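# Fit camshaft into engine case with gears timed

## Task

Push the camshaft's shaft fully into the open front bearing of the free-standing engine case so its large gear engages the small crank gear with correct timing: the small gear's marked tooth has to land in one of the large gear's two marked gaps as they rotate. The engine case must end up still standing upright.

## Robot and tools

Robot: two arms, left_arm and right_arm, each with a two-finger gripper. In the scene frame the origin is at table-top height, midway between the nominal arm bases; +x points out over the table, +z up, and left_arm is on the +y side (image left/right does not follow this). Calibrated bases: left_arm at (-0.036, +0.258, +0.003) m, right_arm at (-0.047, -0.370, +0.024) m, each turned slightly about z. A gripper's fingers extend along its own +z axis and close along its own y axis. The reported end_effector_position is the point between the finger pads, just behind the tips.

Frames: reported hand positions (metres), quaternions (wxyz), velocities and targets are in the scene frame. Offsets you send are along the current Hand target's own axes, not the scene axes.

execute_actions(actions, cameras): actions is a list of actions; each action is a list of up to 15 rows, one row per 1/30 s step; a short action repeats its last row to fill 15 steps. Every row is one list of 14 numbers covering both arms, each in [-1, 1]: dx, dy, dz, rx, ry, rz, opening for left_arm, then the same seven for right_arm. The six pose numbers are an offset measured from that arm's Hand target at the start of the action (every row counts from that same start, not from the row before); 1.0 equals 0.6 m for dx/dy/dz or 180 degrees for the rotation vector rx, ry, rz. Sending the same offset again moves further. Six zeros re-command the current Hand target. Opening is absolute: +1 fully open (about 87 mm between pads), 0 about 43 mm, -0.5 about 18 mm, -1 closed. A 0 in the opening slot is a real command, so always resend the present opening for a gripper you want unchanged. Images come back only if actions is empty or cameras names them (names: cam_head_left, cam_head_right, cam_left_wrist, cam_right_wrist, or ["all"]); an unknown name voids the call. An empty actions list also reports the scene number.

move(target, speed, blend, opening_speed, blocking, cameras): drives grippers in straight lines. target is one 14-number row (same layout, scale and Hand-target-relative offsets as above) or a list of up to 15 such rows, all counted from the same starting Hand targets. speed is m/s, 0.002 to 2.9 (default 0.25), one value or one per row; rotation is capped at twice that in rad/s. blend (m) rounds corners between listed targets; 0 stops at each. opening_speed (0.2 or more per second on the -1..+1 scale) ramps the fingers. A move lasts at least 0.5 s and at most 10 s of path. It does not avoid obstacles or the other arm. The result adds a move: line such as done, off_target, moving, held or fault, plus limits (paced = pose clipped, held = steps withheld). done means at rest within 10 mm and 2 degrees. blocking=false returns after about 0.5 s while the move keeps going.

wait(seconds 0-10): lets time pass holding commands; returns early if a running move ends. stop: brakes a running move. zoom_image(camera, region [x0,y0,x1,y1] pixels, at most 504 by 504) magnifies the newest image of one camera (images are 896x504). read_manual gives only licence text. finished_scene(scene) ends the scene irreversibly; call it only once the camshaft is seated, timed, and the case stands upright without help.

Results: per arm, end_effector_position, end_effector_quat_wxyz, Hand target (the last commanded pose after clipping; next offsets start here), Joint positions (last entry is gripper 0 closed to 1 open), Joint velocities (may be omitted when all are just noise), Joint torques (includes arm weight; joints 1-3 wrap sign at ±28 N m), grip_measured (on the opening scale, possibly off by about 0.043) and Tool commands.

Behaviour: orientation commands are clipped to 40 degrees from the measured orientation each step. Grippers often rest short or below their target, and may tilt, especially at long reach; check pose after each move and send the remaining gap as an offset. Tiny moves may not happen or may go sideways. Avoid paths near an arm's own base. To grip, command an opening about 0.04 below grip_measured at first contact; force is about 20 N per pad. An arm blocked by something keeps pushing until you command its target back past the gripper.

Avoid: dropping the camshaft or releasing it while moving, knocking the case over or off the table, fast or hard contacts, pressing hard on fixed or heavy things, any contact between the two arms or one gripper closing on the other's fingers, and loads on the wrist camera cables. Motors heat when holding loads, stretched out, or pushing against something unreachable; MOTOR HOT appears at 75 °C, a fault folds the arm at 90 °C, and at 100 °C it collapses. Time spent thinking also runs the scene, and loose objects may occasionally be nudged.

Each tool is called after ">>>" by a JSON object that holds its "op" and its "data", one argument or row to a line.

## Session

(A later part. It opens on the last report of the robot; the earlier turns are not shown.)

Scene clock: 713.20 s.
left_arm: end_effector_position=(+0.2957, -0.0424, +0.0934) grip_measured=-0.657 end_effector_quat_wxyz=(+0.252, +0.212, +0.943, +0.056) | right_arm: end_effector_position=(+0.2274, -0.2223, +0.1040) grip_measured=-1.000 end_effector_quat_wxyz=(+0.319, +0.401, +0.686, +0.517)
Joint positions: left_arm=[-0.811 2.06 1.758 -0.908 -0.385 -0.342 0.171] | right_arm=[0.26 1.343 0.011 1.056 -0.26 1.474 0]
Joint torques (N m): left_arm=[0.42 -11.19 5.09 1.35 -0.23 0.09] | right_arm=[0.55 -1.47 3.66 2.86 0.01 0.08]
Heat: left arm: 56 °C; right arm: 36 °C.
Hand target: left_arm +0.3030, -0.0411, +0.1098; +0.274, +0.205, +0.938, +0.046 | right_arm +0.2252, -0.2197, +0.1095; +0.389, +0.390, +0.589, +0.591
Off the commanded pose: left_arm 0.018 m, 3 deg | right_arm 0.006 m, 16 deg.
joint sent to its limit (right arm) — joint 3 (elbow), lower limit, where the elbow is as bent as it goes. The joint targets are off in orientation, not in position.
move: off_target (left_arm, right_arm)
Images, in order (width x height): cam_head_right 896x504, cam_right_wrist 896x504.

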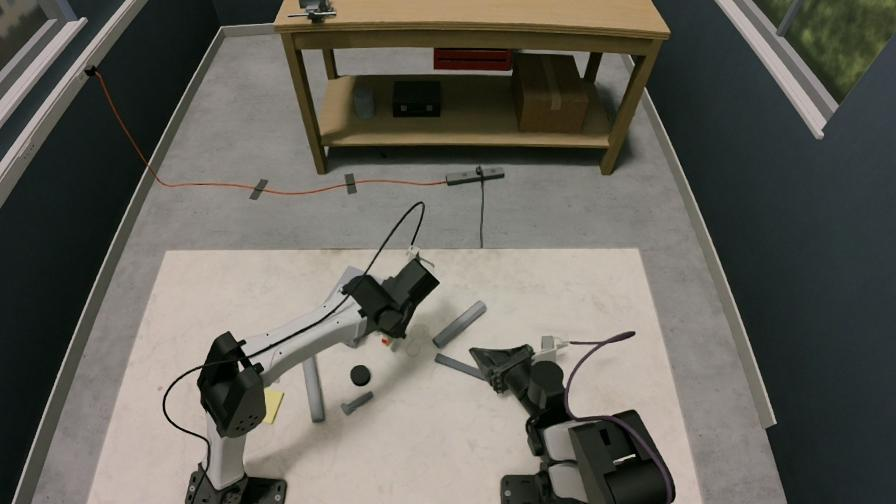

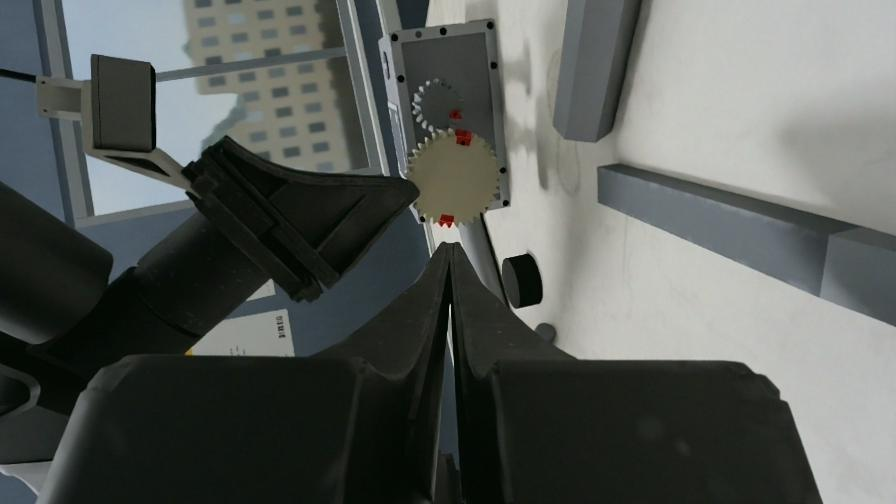

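>>> {"op": "move", "data": {
  "target": [
    [-0.0056,0,0,0,0.056,0,-0.8,0,0,0,0,0,0,-1]
  ],
  "speed": 0.05,
  "cameras": ["cam_right_wrist","cam_left_wrist"]
}}

>>> {"op": "zoom_image", "data": {
  "camera": "cam_right_wrist",
  "region": [380, 60, 520, 240]
}}

Scene clock: 745.53 s.
left_arm: end_effector_position=(+0.2974, -0.0427, +0.0951) grip_measured=-0.658 end_effector_quat_wxyz=(+0.172, +0.210, +0.960, +0.067) | right_arm: end_effector_position=(+0.2273, -0.2221, +0.1042) grip_measured=-1.000 end_effector_quat_wxyz=(+0.319, +0.401, +0.686, +0.517)
Joint positions: left_arm=[-0.777 2.23 2.063 -1.189 -0.306 -0.358 0.171] | right_arm=[0.26 1.343 0.011 1.057 -0.262 1.475 0]
Joint torques (N m): left_arm=[0.18 -9.94 8.7 0.72 -0.29 -0.04] | right_arm=[0.47 -1.25 3.67 2.84 0.05 0.12]
Heat: left arm: 56 °C; right arm: 38 °C.
Hand target: left_arm +0.3056, -0.0424, +0.1113; +0.191, +0.200, +0.959, +0.064 | right_arm +0.2252, -0.2197, +0.1095; +0.389, +0.390, +0.589, +0.591
Off the commanded pose: left_arm 0.018 m, 2 deg | right_arm 0.006 m, 16 deg.
joint sent to its limit (right arm) — joint 3 (elbow), lower limit, where the elbow is as bent as it goes. The joint targets are off in orientation, not in position.
move: off_target (left_arm, right_arm)
Images, in order (width x height): cam_left_wrist 896x504, cam_right_wrist 896x504.

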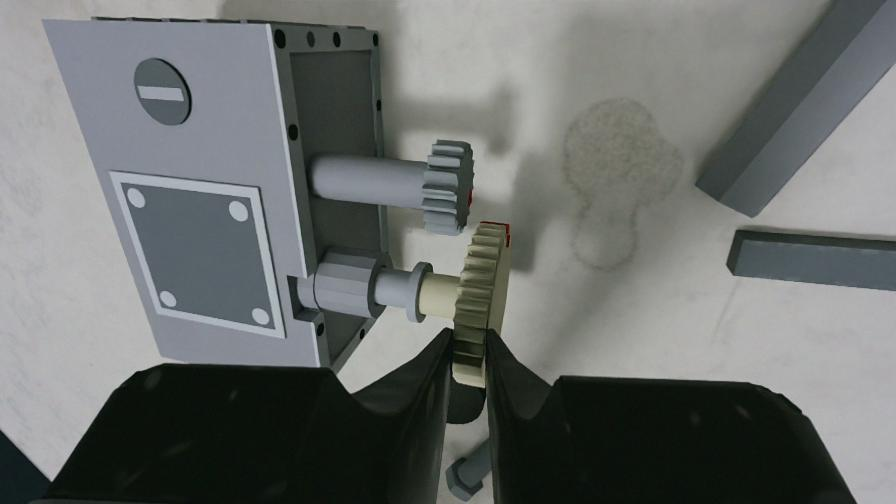

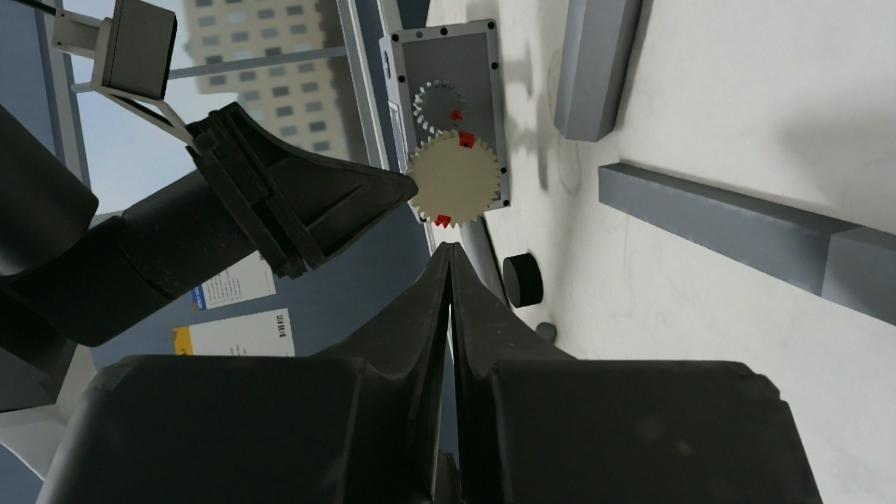

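Scaled by 2.800 from the camera's 896x504 image, which has a finer 1280x720 frame.

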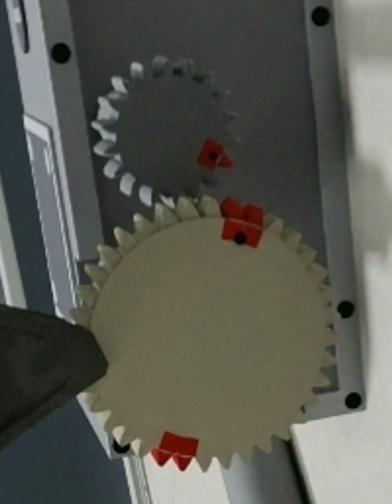

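>>> {"op": "move", "data": {
  "target": [
    [-0.006,0,0,0,0.056,0,-0.8,0,0,0,0,0,0,-1]
  ],
  "speed": 0.05,
  "cameras": ["cam_right_wrist"]
}}

>>> {"op": "zoom_image", "data": {
  "camera": "cam_right_wrist",
  "region": [380, 60, 520, 240]
}}

Scene clock: 753.90 s.
left_arm: end_effector_position=(+0.3061, -0.0490, +0.0971) grip_measured=-0.662 end_effector_quat_wxyz=(+0.105, +0.198, +0.972, +0.076) | right_arm: end_effector_position=(+0.2273, -0.2221, +0.1042) grip_measured=-1.000 end_effector_quat_wxyz=(+0.319, +0.401, +0.686, +0.517)
Joint positions: left_arm=[-0.747 2.522 2.597 -1.553 -0.243 -0.377 0.169] | right_arm=[0.26 1.343 0.011 1.057 -0.262 1.475 0]
Joint torques (N m): left_arm=[0.17 -11.14 7.98 0.31 -0.2 0.01] | right_arm=[0.51 -1.33 3.64 2.85 0.04 0.1]
Heat: left arm: 55 °C; right arm: 39 °C.
Hand target: left_arm +0.3087, -0.0438, +0.1126; +0.106, +0.194, +0.972, +0.082 | right_arm +0.2252, -0.2197, +0.1095; +0.389, +0.390, +0.589, +0.591
Off the commanded pose: left_arm 0.016 m, 1 deg | right_arm 0.006 m, 16 deg.
joint sent to its limit (left arm) — joint 4 (wrist pitch), lower limit. The joint targets still meet the commanded pose.
joint sent to its limit (right arm) — joint 3 (elbow), lower limit, where the elbow is as bent as it goes. The joint targets are off in orientation, not in position.
move: off_target (left_arm, right_arm)
Images, in order (width x height): cam_right_wrist 896x504.

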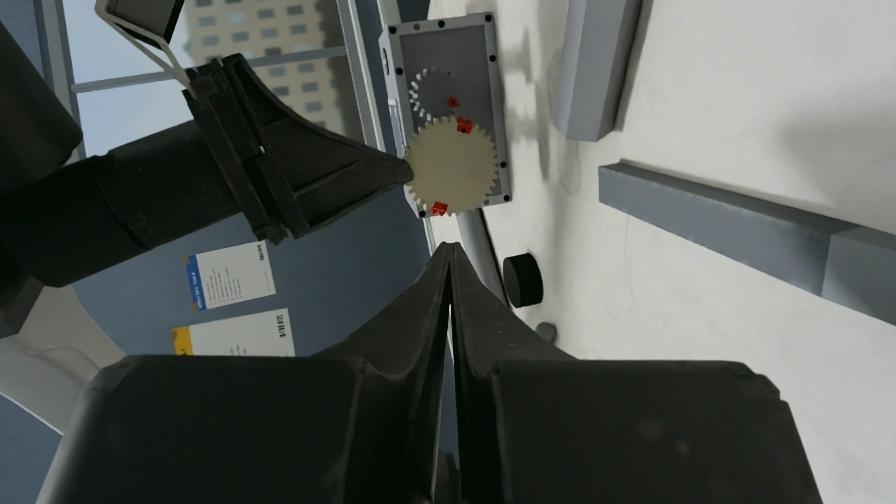

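Scaled by 2.800 from the camera's 896x504 image, which has a finer 1280x720 frame.

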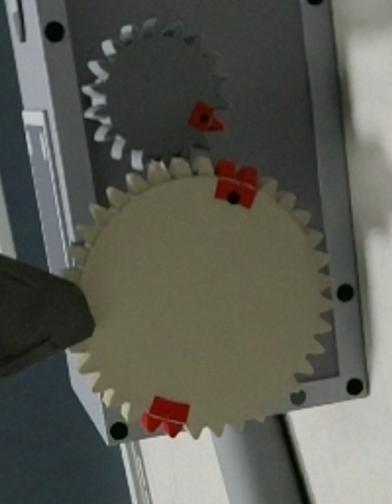

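>>> {"op": "zoom_image", "data": {
  "camera": "cam_right_wrist",
  "region": [405, 60, 480, 145]
}}

Scaled by 5.929 from the camera's 896x504 image, which has a finer 1280x720 frame.

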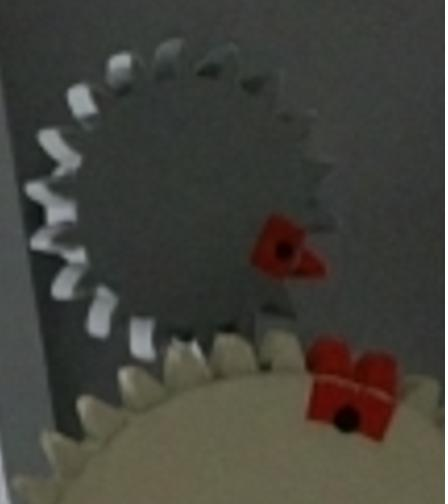

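>>> {"op": "move", "data": {
  "target": [
    [0,0,0,0,0,0,-0.2,0,0,0,0,0,0,-1]
  ],
  "opening_speed": 0.4,
  "cameras": ["cam_right_wrist","cam_left_wrist"]
}}

>>> {"op": "zoom_image", "data": {
  "camera": "cam_right_wrist",
  "region": [380, 60, 520, 240]
}}

Scene clock: 785.77 s.
left_arm: end_effector_position=(+0.3051, -0.0480, +0.1016) grip_measured=-0.200 end_effector_quat_wxyz=(+0.105, +0.198, +0.972, +0.075) | right_arm: end_effector_position=(+0.2273, -0.2221, +0.1042) grip_measured=-1.000 end_effector_quat_wxyz=(+0.319, +0.401, +0.686, +0.517)
Joint positions: left_arm=[-0.747 2.522 2.616 -1.572 -0.241 -0.377 0.4] | right_arm=[0.26 1.343 0.011 1.057 -0.262 1.475 0]
Joint torques (N m): left_arm=[0.12 -11.1 6.35 0.5 -0.21 0.02] | right_arm=[0.49 -1.32 3.67 2.85 0.03 0.11]
Heat: left arm: 53 °C; right arm: 40 °C.
Hand target: left_arm +0.3086, -0.0438, +0.1126; +0.106, +0.194, +0.972, +0.082 | right_arm +0.2252, -0.2197, +0.1095; +0.389, +0.390, +0.589, +0.591
Off the commanded pose: left_arm 0.012 m, 1 deg | right_arm 0.006 m, 16 deg.
joint sent to its limit (left arm) — joint 4 (wrist pitch), lower limit. The joint targets still meet the commanded pose.
joint sent to its limit (right arm) — joint 3 (elbow), lower limit, where the elbow is as bent as it goes. The joint targets are off in orientation, not in position.
move: off_target (left_arm, right_arm)
Images, in order (width x height): cam_left_wrist 896x504, cam_right_wrist 896x504.

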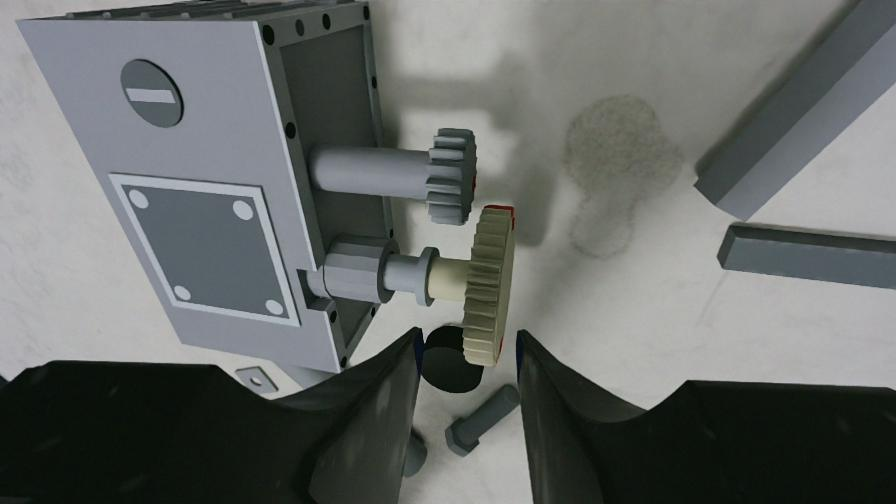

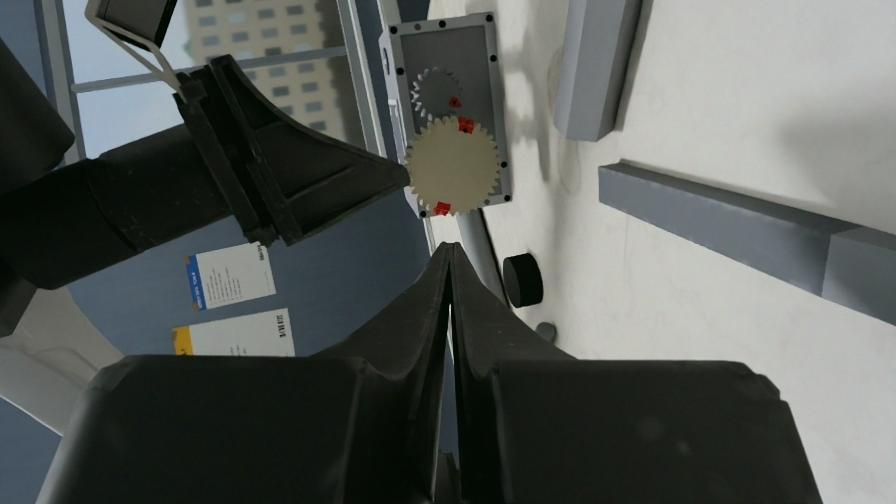

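Scaled by 2.800 from the camera's 896x504 image, which has a finer 1280x720 frame.

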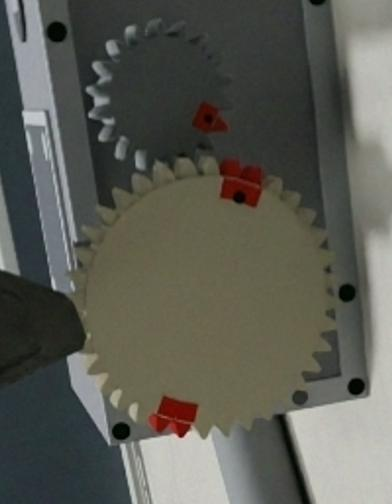

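>>> {"op": "move", "data": {
  "target": [
    [0,0,-0.17,0,0,0,-0.2,0,0,0,0,0,0,-1]
  ],
  "speed": 0.12,
  "cameras": ["cam_right_wrist"]
}}

>>> {"op": "zoom_image", "data": {
  "camera": "cam_right_wrist",
  "region": [380, 60, 520, 240]
}}

>>> {"op": "move", "data": {
  "target": [
    [0,0,0,0,0,0,-0.2,0.06,0.03,0.05,-0.1,0.1,-0.23,-1],
    [0,0,0,0,0,0,-0.2,0.082,-0.041,0.122,-0.204,0.204,-0.469,-1]
  ],
  "speed": 0.2,
  "blend": [0.03,0],
  "cameras": ["cam_left_wrist","cam_right_wrist"]
}}

Scene clock: 813.17 s.
left_arm: end_effector_position=(+0.2871, -0.0579, +0.1933) grip_measured=-0.200 end_effector_quat_wxyz=(+0.194, +0.206, +0.959, +0.017) | right_arm: end_effector_position=(+0.2273, -0.2221, +0.1042) grip_measured=-1.000 end_effector_quat_wxyz=(+0.319, +0.401, +0.686, +0.517)
Joint positions: left_arm=[-0.795 2.314 2.62 -1.574 -0.252 -0.377 0.4] | right_arm=[0.26 1.343 0.011 1.057 -0.262 1.475 0]
Joint torques (N m): left_arm=[-0.76 -11.21 6 0.91 -0.2 -0.08] | right_arm=[0.43 -1.31 3.73 2.85 0.06 0.11]
Heat: left arm: 53 °C; right arm: 40 °C.
Hand target: left_arm +0.2845, -0.0558, +0.2109; +0.106, +0.194, +0.972, +0.082 | right_arm +0.2252, -0.2197, +0.1095; +0.389, +0.390, +0.589, +0.591
Off the commanded pose: left_arm 0.018 m, 13 deg | right_arm 0.006 m, 16 deg.
joint sent to its limit (left arm) — joint 4 (wrist pitch), lower limit. The joint targets are off in orientation, not in position.
joint sent to its limit (right arm) — joint 3 (elbow), lower limit, where the elbow is as bent as it goes. The joint targets are off in orientation, not in position.
move: off_target (left_arm, right_arm)
Images, in order (width x height): cam_right_wrist 896x504.

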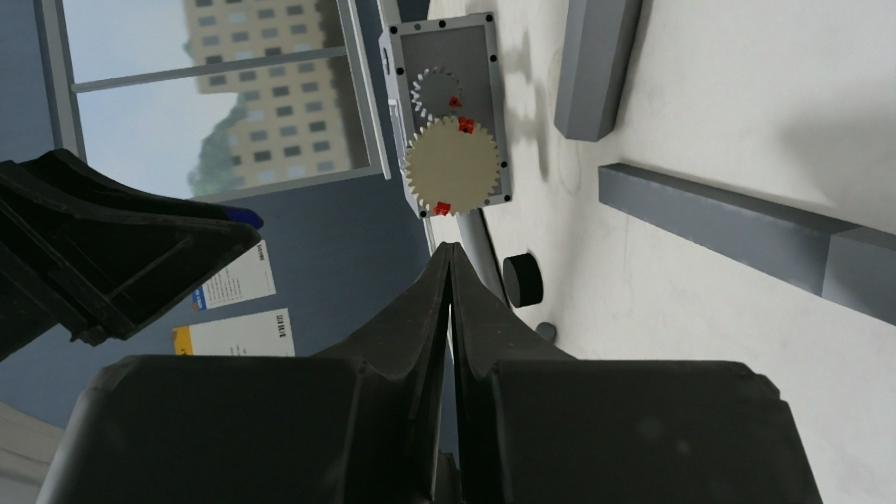

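Scaled by 2.800 from the camera's 896x504 image, which has a finer 1280x720 frame.

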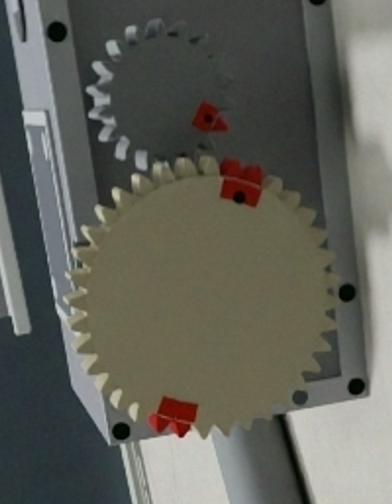

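Scene clock: 818.33 s.
left_arm: end_effector_position=(+0.2871, -0.0579, +0.1933) grip_measured=-0.200 end_effector_quat_wxyz=(+0.194, +0.206, +0.959, +0.017) | right_arm: end_effector_position=(+0.2573, -0.1484, +0.0584) grip_measured=-1.000 end_effector_quat_wxyz=(+0.516, -0.382, +0.637, +0.426)
Joint positions: left_arm=[-0.795 2.314 2.62 -1.574 -0.253 -0.377 0.4] | right_arm=[0.272 2.002 0.419 1.391 -0.991 -0.011 0]
Joint torques (N m): left_arm=[-0.87 -11.22 5.97 0.92 -0.21 -0.08] | right_arm=[-0.43 -4.56 4.79 3.75 -0.05 -0.07]
Heat: left arm: 53 °C; right arm: 42 °C.
Hand target: left_arm +0.2845, -0.0558, +0.2109; +0.106, +0.194, +0.972, +0.082 | right_arm +0.2732, -0.1456, +0.0851; +0.579, -0.405, +0.578, +0.407
Off the commanded pose: left_arm 0.018 m, 13 deg | right_arm 0.031 m, 10 deg.
joint sent to its limit (left arm) — joint 4 (wrist pitch), lower limit. The joint targets are off in orientation, not in position.
move: off_target (left_arm, right_arm)
Images, in order (width x height): cam_left_wrist 896x504, cam_right_wrist 896x504.

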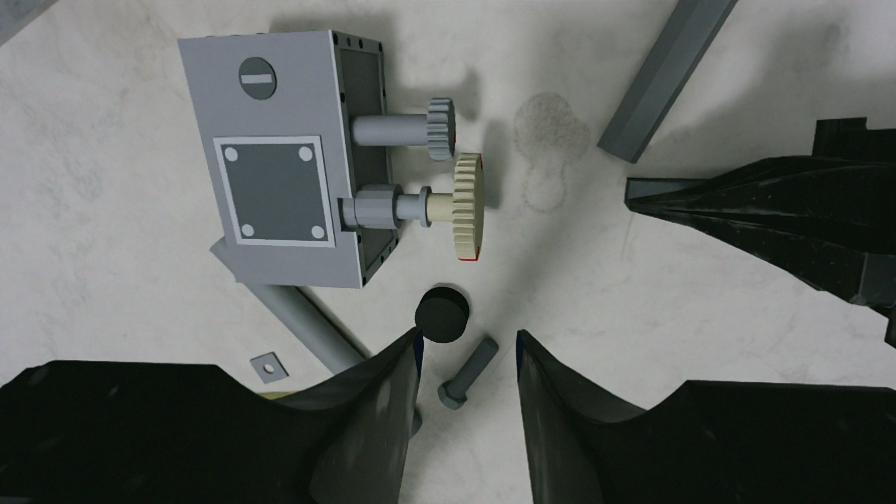

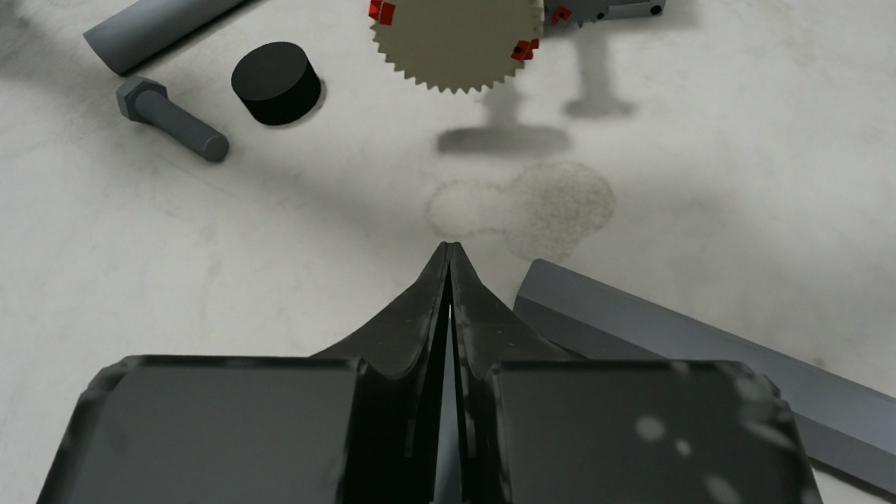

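>>> {"op": "move", "data": {
  "target": [
    [0,0,0,0,0,0,-0.2,-0.02,0.0,0.11,0,0,0,-1]
  ],
  "speed": 0.12,
  "cameras": ["cam_left_wrist","cam_right_wrist"]
}}

Scene clock: 825.17 s.
left_arm: end_effector_position=(+0.2871, -0.0579, +0.1933) grip_measured=-0.200 end_effector_quat_wxyz=(+0.194, +0.206, +0.959, +0.017) | right_arm: end_effector_position=(+0.2889, -0.0891, +0.0849) grip_measured=-1.000 end_effector_quat_wxyz=(+0.559, -0.405, +0.597, +0.409)
Joint positions: left_arm=[-0.795 2.314 2.62 -1.574 -0.253 -0.377 0.4] | right_arm=[0.44 2.037 0.59 1.387 -0.829 -0.008 0]
Joint torques (N m): left_arm=[-0.85 -11.19 5.94 0.91 -0.22 -0.08] | right_arm=[0.51 -5.27 5.75 2.68 0.16 0.18]
Heat: left arm: 53 °C; right arm: 43 °C.
Hand target: left_arm +0.2845, -0.0558, +0.2109; +0.106, +0.194, +0.972, +0.082 | right_arm +0.2957, -0.0836, +0.0973; +0.579, -0.405, +0.578, +0.407
Off the commanded pose: left_arm 0.018 m, 13 deg | right_arm 0.015 m, 3 deg.
joint sent to its limit (left arm) — joint 4 (wrist pitch), lower limit. The joint targets are off in orientation, not in position.
move: off_target (left_arm, right_arm)
Images, in order (width x height): cam_left_wrist 896x504, cam_right_wrist 896x504.

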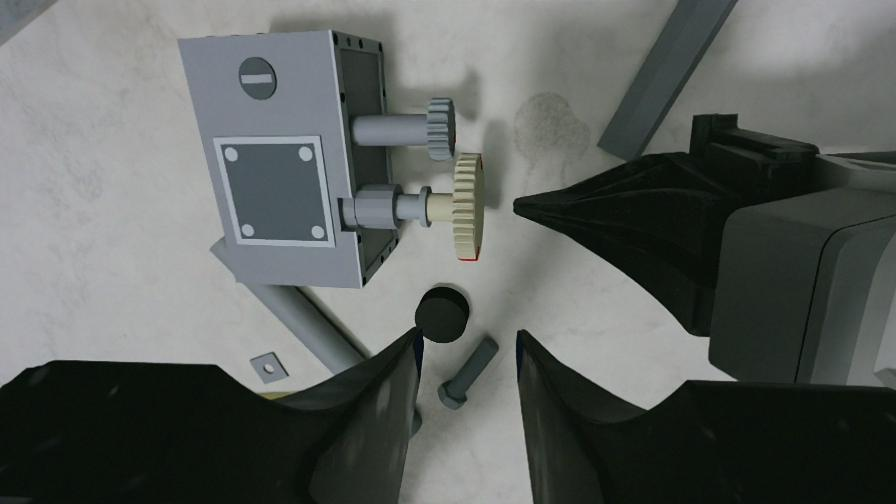

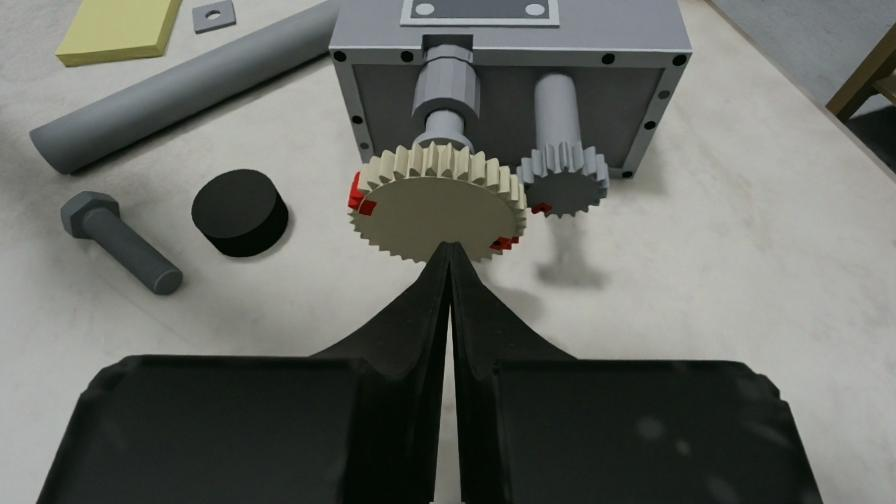

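>>> {"op": "move", "data": {
  "target": [
    [0,0,0,0,0,0,-0.2,0.003,0.003,0.03,0,0,0,-1]
  ],
  "speed": 0.06,
  "cameras": ["cam_left_wrist","cam_right_wrist"]
}}

Scene clock: 830.53 s.
left_arm: end_effector_position=(+0.2871, -0.0579, +0.1933) grip_measured=-0.200 end_effector_quat_wxyz=(+0.194, +0.206, +0.959, +0.017) | right_arm: end_effector_position=(+0.2944, -0.0718, +0.0859) grip_measured=-1.000 end_effector_quat_wxyz=(+0.565, -0.407, +0.591, +0.407)
Joint positions: left_arm=[-0.795 2.314 2.62 -1.574 -0.253 -0.377 0.4] | right_arm=[0.485 2.066 0.638 1.386 -0.784 -0.008 0]
Joint torques (N m): left_arm=[-0.85 -11.21 5.96 0.91 -0.22 -0.08] | right_arm=[0.49 -5.59 6.01 2.49 0.18 0.19]
Heat: left arm: 54 °C; right arm: 41 °C.
Hand target: left_arm +0.2845, -0.0558, +0.2109; +0.106, +0.194, +0.972, +0.082 | right_arm +0.3001, -0.0661, +0.0956; +0.579, -0.405, +0.578, +0.407
Off the commanded pose: left_arm 0.018 m, 13 deg | right_arm 0.013 m, 2 deg.
joint sent to its limit (left arm) — joint 4 (wrist pitch), lower limit. The joint targets are off in orientation, not in position.
move: off_target (left_arm, right_arm)
Images, in order (width x height): cam_left_wrist 896x504, cam_right_wrist 896x504.

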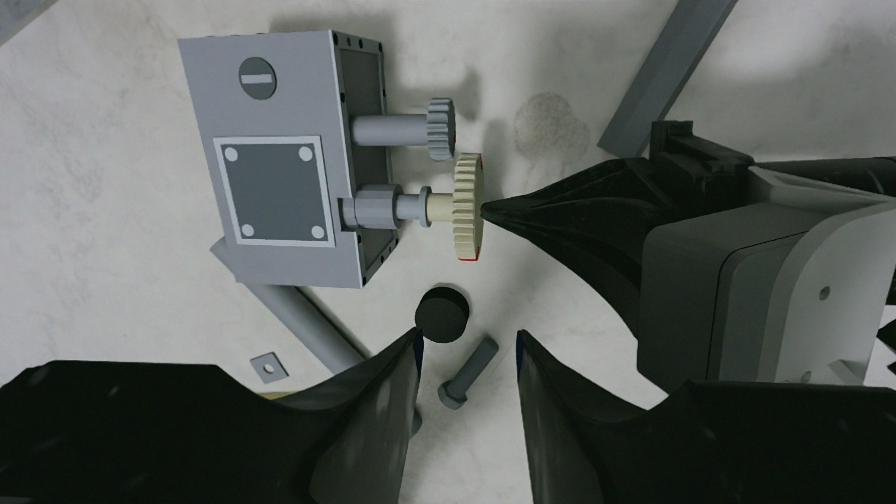

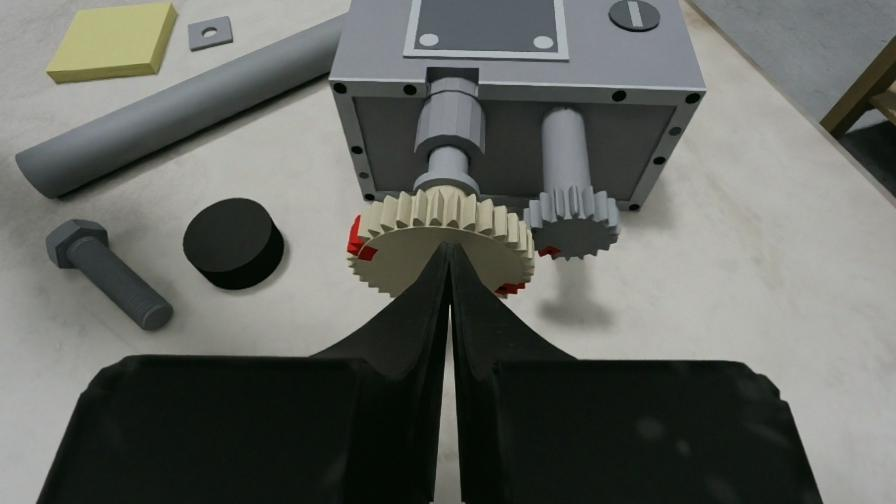

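>>> {"op": "move", "data": {
  "target": [0,0,0,0,0,0,-0.2,0.014,0,0.012,0,0,0,-1],
  "speed": 0.05,
  "cameras": ["cam_left_wrist","cam_right_wrist"]
}}

Scene clock: 854.37 s.
left_arm: end_effector_position=(+0.2871, -0.0579, +0.1933) grip_measured=-0.200 end_effector_quat_wxyz=(+0.194, +0.206, +0.959, +0.017) | right_arm: end_effector_position=(+0.2960, -0.0667, +0.0728) grip_measured=-1.000 end_effector_quat_wxyz=(+0.557, -0.405, +0.600, +0.408)
Joint positions: left_arm=[-0.795 2.314 2.62 -1.574 -0.253 -0.377 0.4] | right_arm=[0.497 2.112 0.659 1.386 -0.769 -0.008 0]
Joint torques (N m): left_arm=[-0.84 -11.23 5.93 0.91 -0.21 -0.08] | right_arm=[0.66 -5.75 5.91 2.75 0.17 0.17]
Heat: left arm: 54 °C; right arm: 39 °C.
Hand target: left_arm +0.2845, -0.0558, +0.2109; +0.106, +0.194, +0.972, +0.082 | right_arm +0.3026, -0.0593, +0.0871; +0.579, -0.405, +0.578, +0.407
Off the commanded pose: left_arm 0.018 m, 13 deg | right_arm 0.017 m, 4 deg.
joint sent to its limit (left arm) — joint 4 (wrist pitch), lower limit. The joint targets are off in orientation, not in position.
move: off_target (left_arm, right_arm)
Images, in order (width x height): cam_left_wrist 896x504, cam_right_wrist 896x504.

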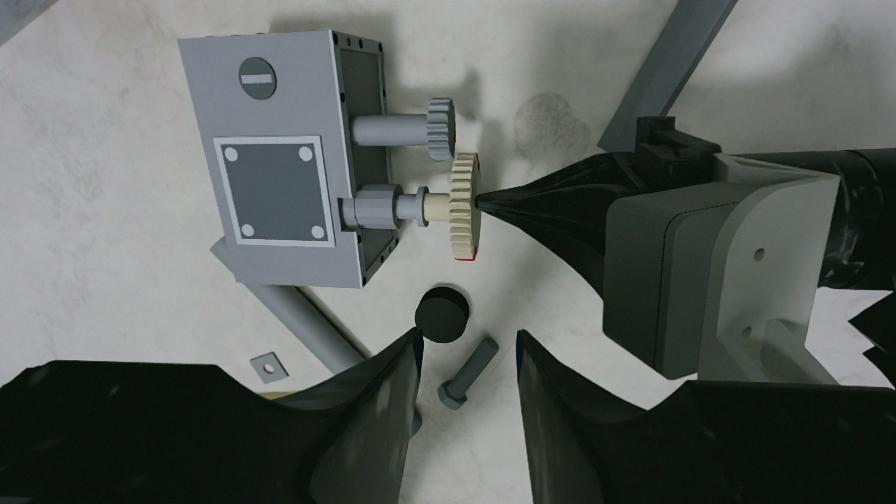

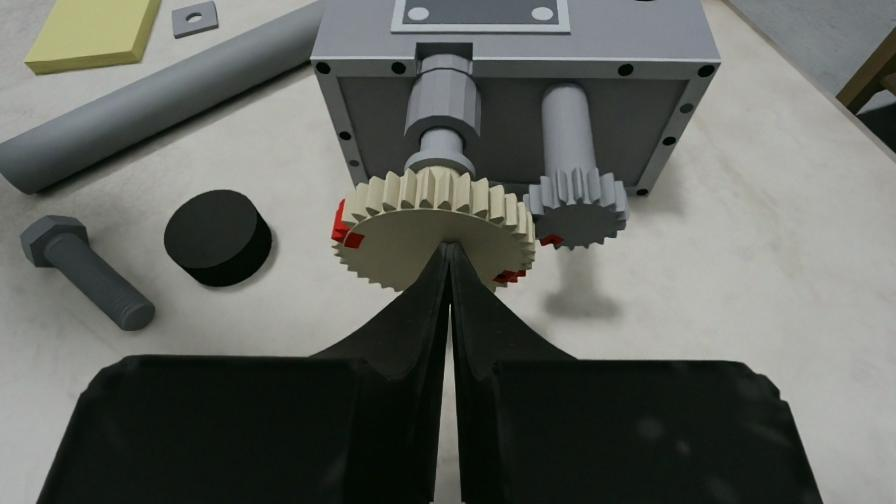

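>>> {"op": "move", "data": {
  "target": [0,0,0,0,0,0,-0.2,0.0,0,0.014,0,0,0,-1],
  "speed": 0.04,
  "cameras": ["cam_left_wrist","cam_right_wrist"]
}}

>>> {"op": "zoom_image", "data": {
  "camera": "cam_left_wrist",
  "region": [320, 70, 560, 290]
}}

Scene clock: 862.30 s.
left_arm: end_effector_position=(+0.2871, -0.0579, +0.1933) grip_measured=-0.200 end_effector_quat_wxyz=(+0.194, +0.206, +0.959, +0.017) | right_arm: end_effector_position=(+0.2984, -0.0604, +0.0738) grip_measured=-1.000 end_effector_quat_wxyz=(+0.559, -0.406, +0.597, +0.408)
Joint positions: left_arm=[-0.795 2.314 2.62 -1.574 -0.253 -0.377 0.4] | right_arm=[0.511 2.123 0.679 1.386 -0.757 -0.006 0]
Joint torques (N m): left_arm=[-0.87 -11.21 5.93 0.91 -0.21 -0.08] | right_arm=[0.98 -5.94 6.61 2.57 0.22 0.17]
Heat: left arm: 54 °C; right arm: 39 °C.
Hand target: left_arm +0.2845, -0.0558, +0.2109; +0.106, +0.194, +0.972, +0.082 | right_arm +0.3053, -0.0514, +0.0872; +0.579, -0.405, +0.578, +0.407
Off the commanded pose: left_arm 0.018 m, 13 deg | right_arm 0.018 m, 3 deg.
joint sent to its limit (left arm) — joint 4 (wrist pitch), lower limit. The joint targets are off in orientation, not in position.
move: off_target (left_arm, right_arm)
Images, in order (width x height): cam_left_wrist 896x504, cam_right_wrist 896x504.

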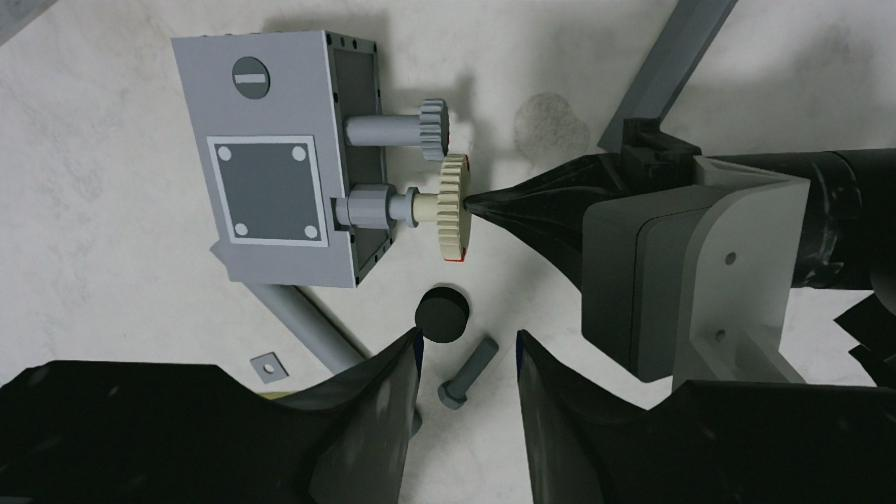

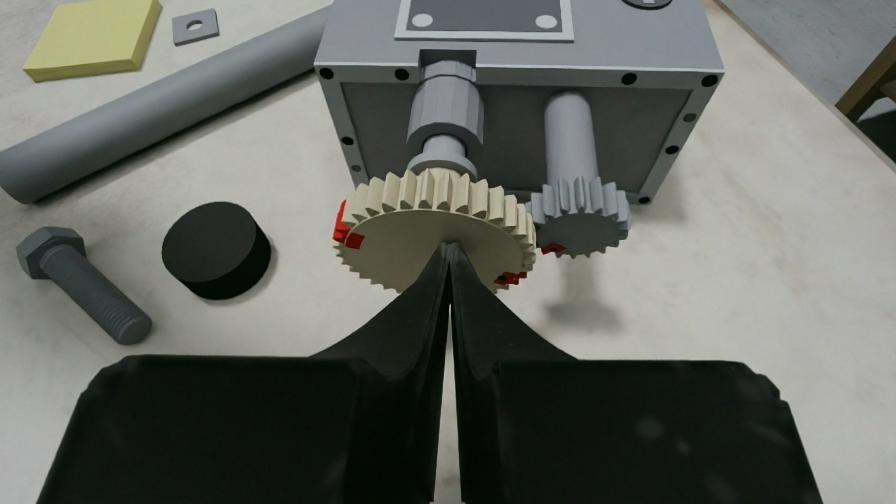

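Scaled by 2.100 from the camera's 896x504 image, which has a finer 1280x720 frame.

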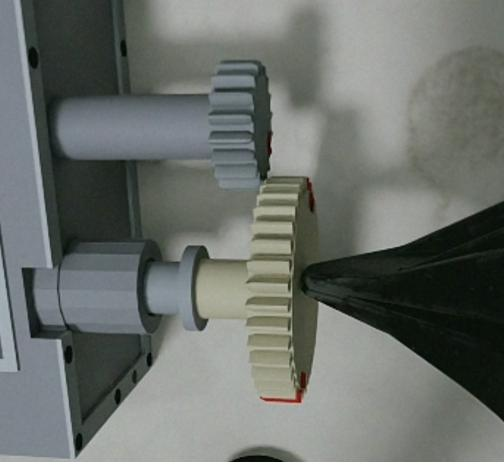

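>>> {"op": "zoom_image", "data": {
  "camera": "cam_right_wrist",
  "region": [430, 160, 650, 300]
}}

Scaled by 2.291 from the camera's 896x504 image, which has a finer 1280x720 frame.

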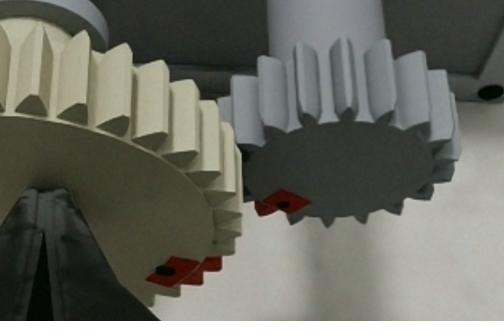

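>>> {"op": "move", "data": {
  "target": [
    [0,0,0,0,0,0,-0.2,0,0,-0.02,0,0,0,-1],
    [0,0,0,0,0,0,-0.2,-0.042,0,-0.02,0,0,0,-1]
  ],
  "speed": 0.08,
  "cameras": ["cam_left_wrist","cam_right_wrist"]
}}

>>> {"op": "zoom_image", "data": {
  "camera": "cam_right_wrist",
  "region": [300, 140, 650, 340]
}}

Scene clock: 888.47 s.
left_arm: end_effector_position=(+0.2871, -0.0579, +0.1933) grip_measured=-0.200 end_effector_quat_wxyz=(+0.194, +0.206, +0.959, +0.017) | right_arm: end_effector_position=(+0.3009, -0.0612, +0.1008) grip_measured=-1.000 end_effector_quat_wxyz=(+0.571, -0.407, +0.586, +0.406)
Joint positions: left_arm=[-0.795 2.314 2.62 -1.574 -0.253 -0.377 0.4] | right_arm=[0.506 2.034 0.679 1.329 -0.76 -0.006 0]
Joint torques (N m): left_arm=[-0.85 -11.22 5.96 0.91 -0.21 -0.08] | right_arm=[-0.64 -8.12 3.88 2.25 0.02 0.18]
Heat: left arm: 55 °C; right arm: 38 °C.
Hand target: left_arm +0.2845, -0.0558, +0.2109; +0.106, +0.194, +0.972, +0.082 | right_arm +0.3013, -0.0628, +0.1123; +0.579, -0.405, +0.578, +0.407
Off the commanded pose: left_arm 0.018 m, 13 deg | right_arm 0.012 m, 1 deg.
joint sent to its limit (left arm) — joint 4 (wrist pitch), lower limit. The joint targets are off in orientation, not in position.
move: off_target (left_arm, right_arm)
Images, in order (width x height): cam_left_wrist 896x504, cam_right_wrist 896x504.

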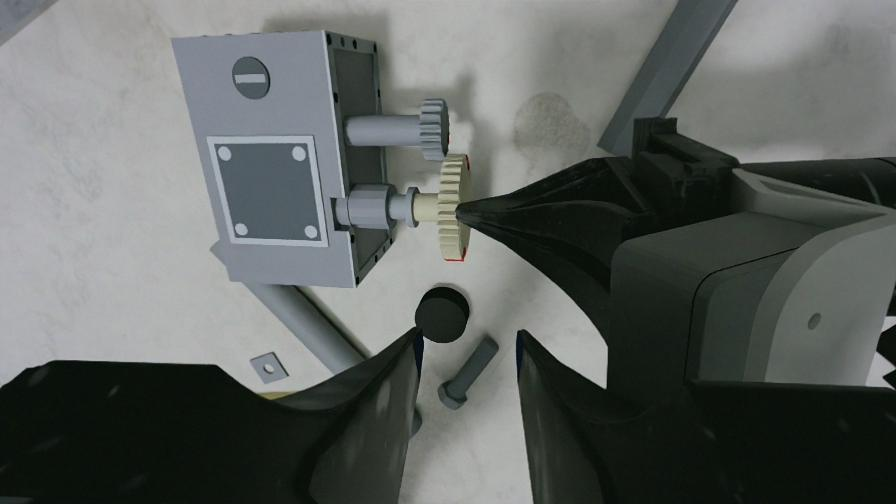

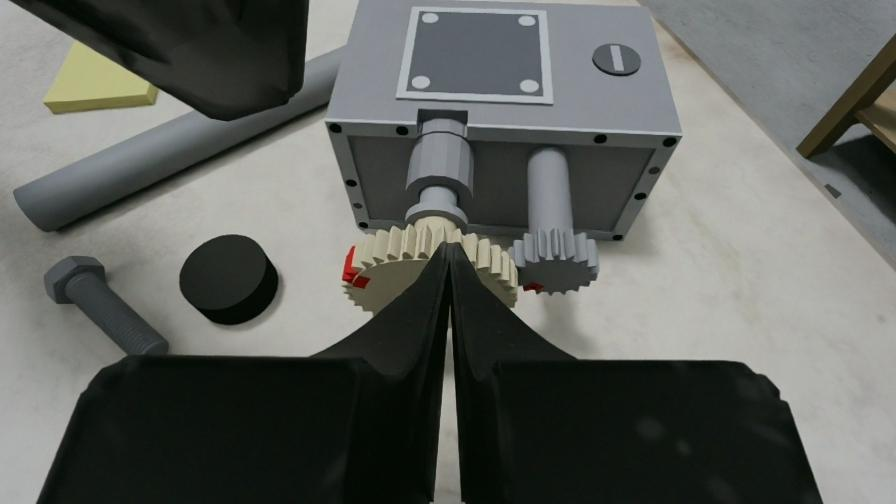

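Scaled by 1.440 from the camera's 896x504 image, which has a finer 1280x720 frame.

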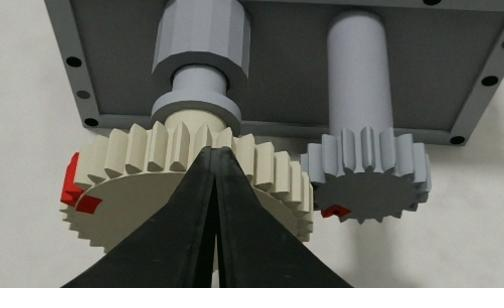

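>>> {"op": "move", "data": {
  "target": [
    [0,0,0,0,0,0,-0.2,0,0,0.016,0,0,0,-1],
    [0,0,0,0,0,0,-0.2,0,-0.006,0.02,0,0,0,-1]
  ],
  "speed": 0.04,
  "cameras": ["cam_left_wrist","cam_right_wrist"]
}}

>>> {"op": "zoom_image", "data": {
  "camera": "cam_right_wrist",
  "region": [300, 140, 650, 340]
}}

>>> {"op": "zoom_image", "data": {
  "camera": "cam_left_wrist",
  "region": [320, 70, 560, 290]
}}

Scene clock: 895.47 s.
left_arm: end_effector_position=(+0.2871, -0.0579, +0.1933) grip_measured=-0.200 end_effector_quat_wxyz=(+0.194, +0.206, +0.959, +0.017) | right_arm: end_effector_position=(+0.3026, -0.0594, +0.0977) grip_measured=-1.000 end_effector_quat_wxyz=(+0.563, -0.405, +0.595, +0.407)
Joint positions: left_arm=[-0.795 2.314 2.62 -1.574 -0.253 -0.377 0.4] | right_arm=[0.509 2.034 0.694 1.29 -0.756 -0.006 0]
Joint torques (N m): left_arm=[-0.87 -11.19 5.94 0.91 -0.21 -0.08] | right_arm=[0.57 -6.54 6.91 2.41 0.15 0.14]
Heat: left arm: 55 °C; right arm: 38 °C.
Hand target: left_arm +0.2845, -0.0558, +0.2109; +0.106, +0.194, +0.972, +0.082 | right_arm +0.3088, -0.0526, +0.1124; +0.579, -0.405, +0.578, +0.407
Off the commanded pose: left_arm 0.018 m, 13 deg | right_arm 0.017 m, 3 deg.
joint sent to its limit (left arm) — joint 4 (wrist pitch), lower limit. The joint targets are off in orientation, not in position.
move: off_target (left_arm, right_arm)
Images, in order (width x height): cam_left_wrist 896x504, cam_right_wrist 896x504.

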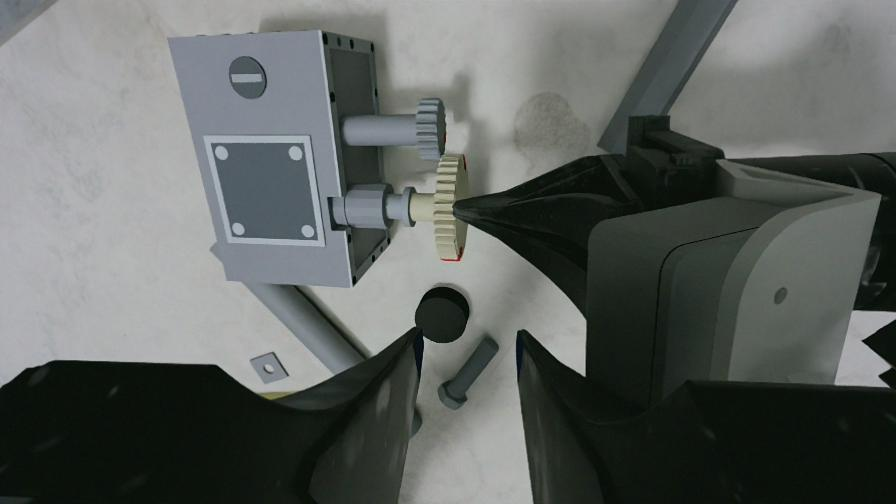

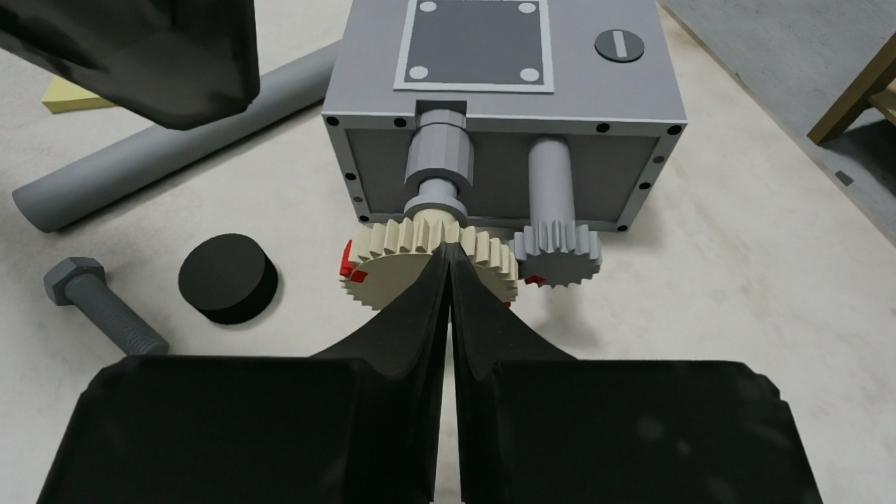

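Scaled by 1.440 from the camera's 896x504 image, which has a finer 1280x720 frame.

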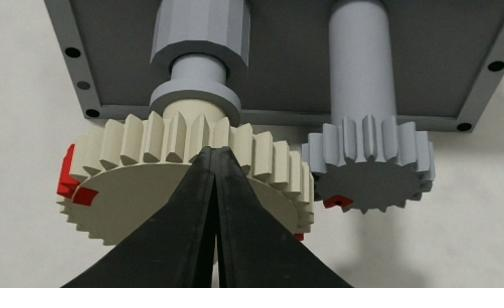

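Scaled by 2.100 from the camera's 896x504 image, which has a finer 1280x720 frame.

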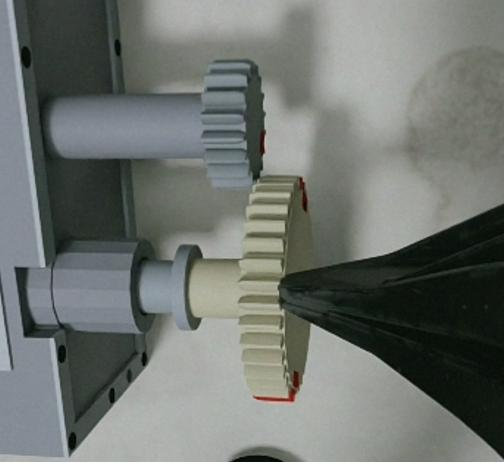

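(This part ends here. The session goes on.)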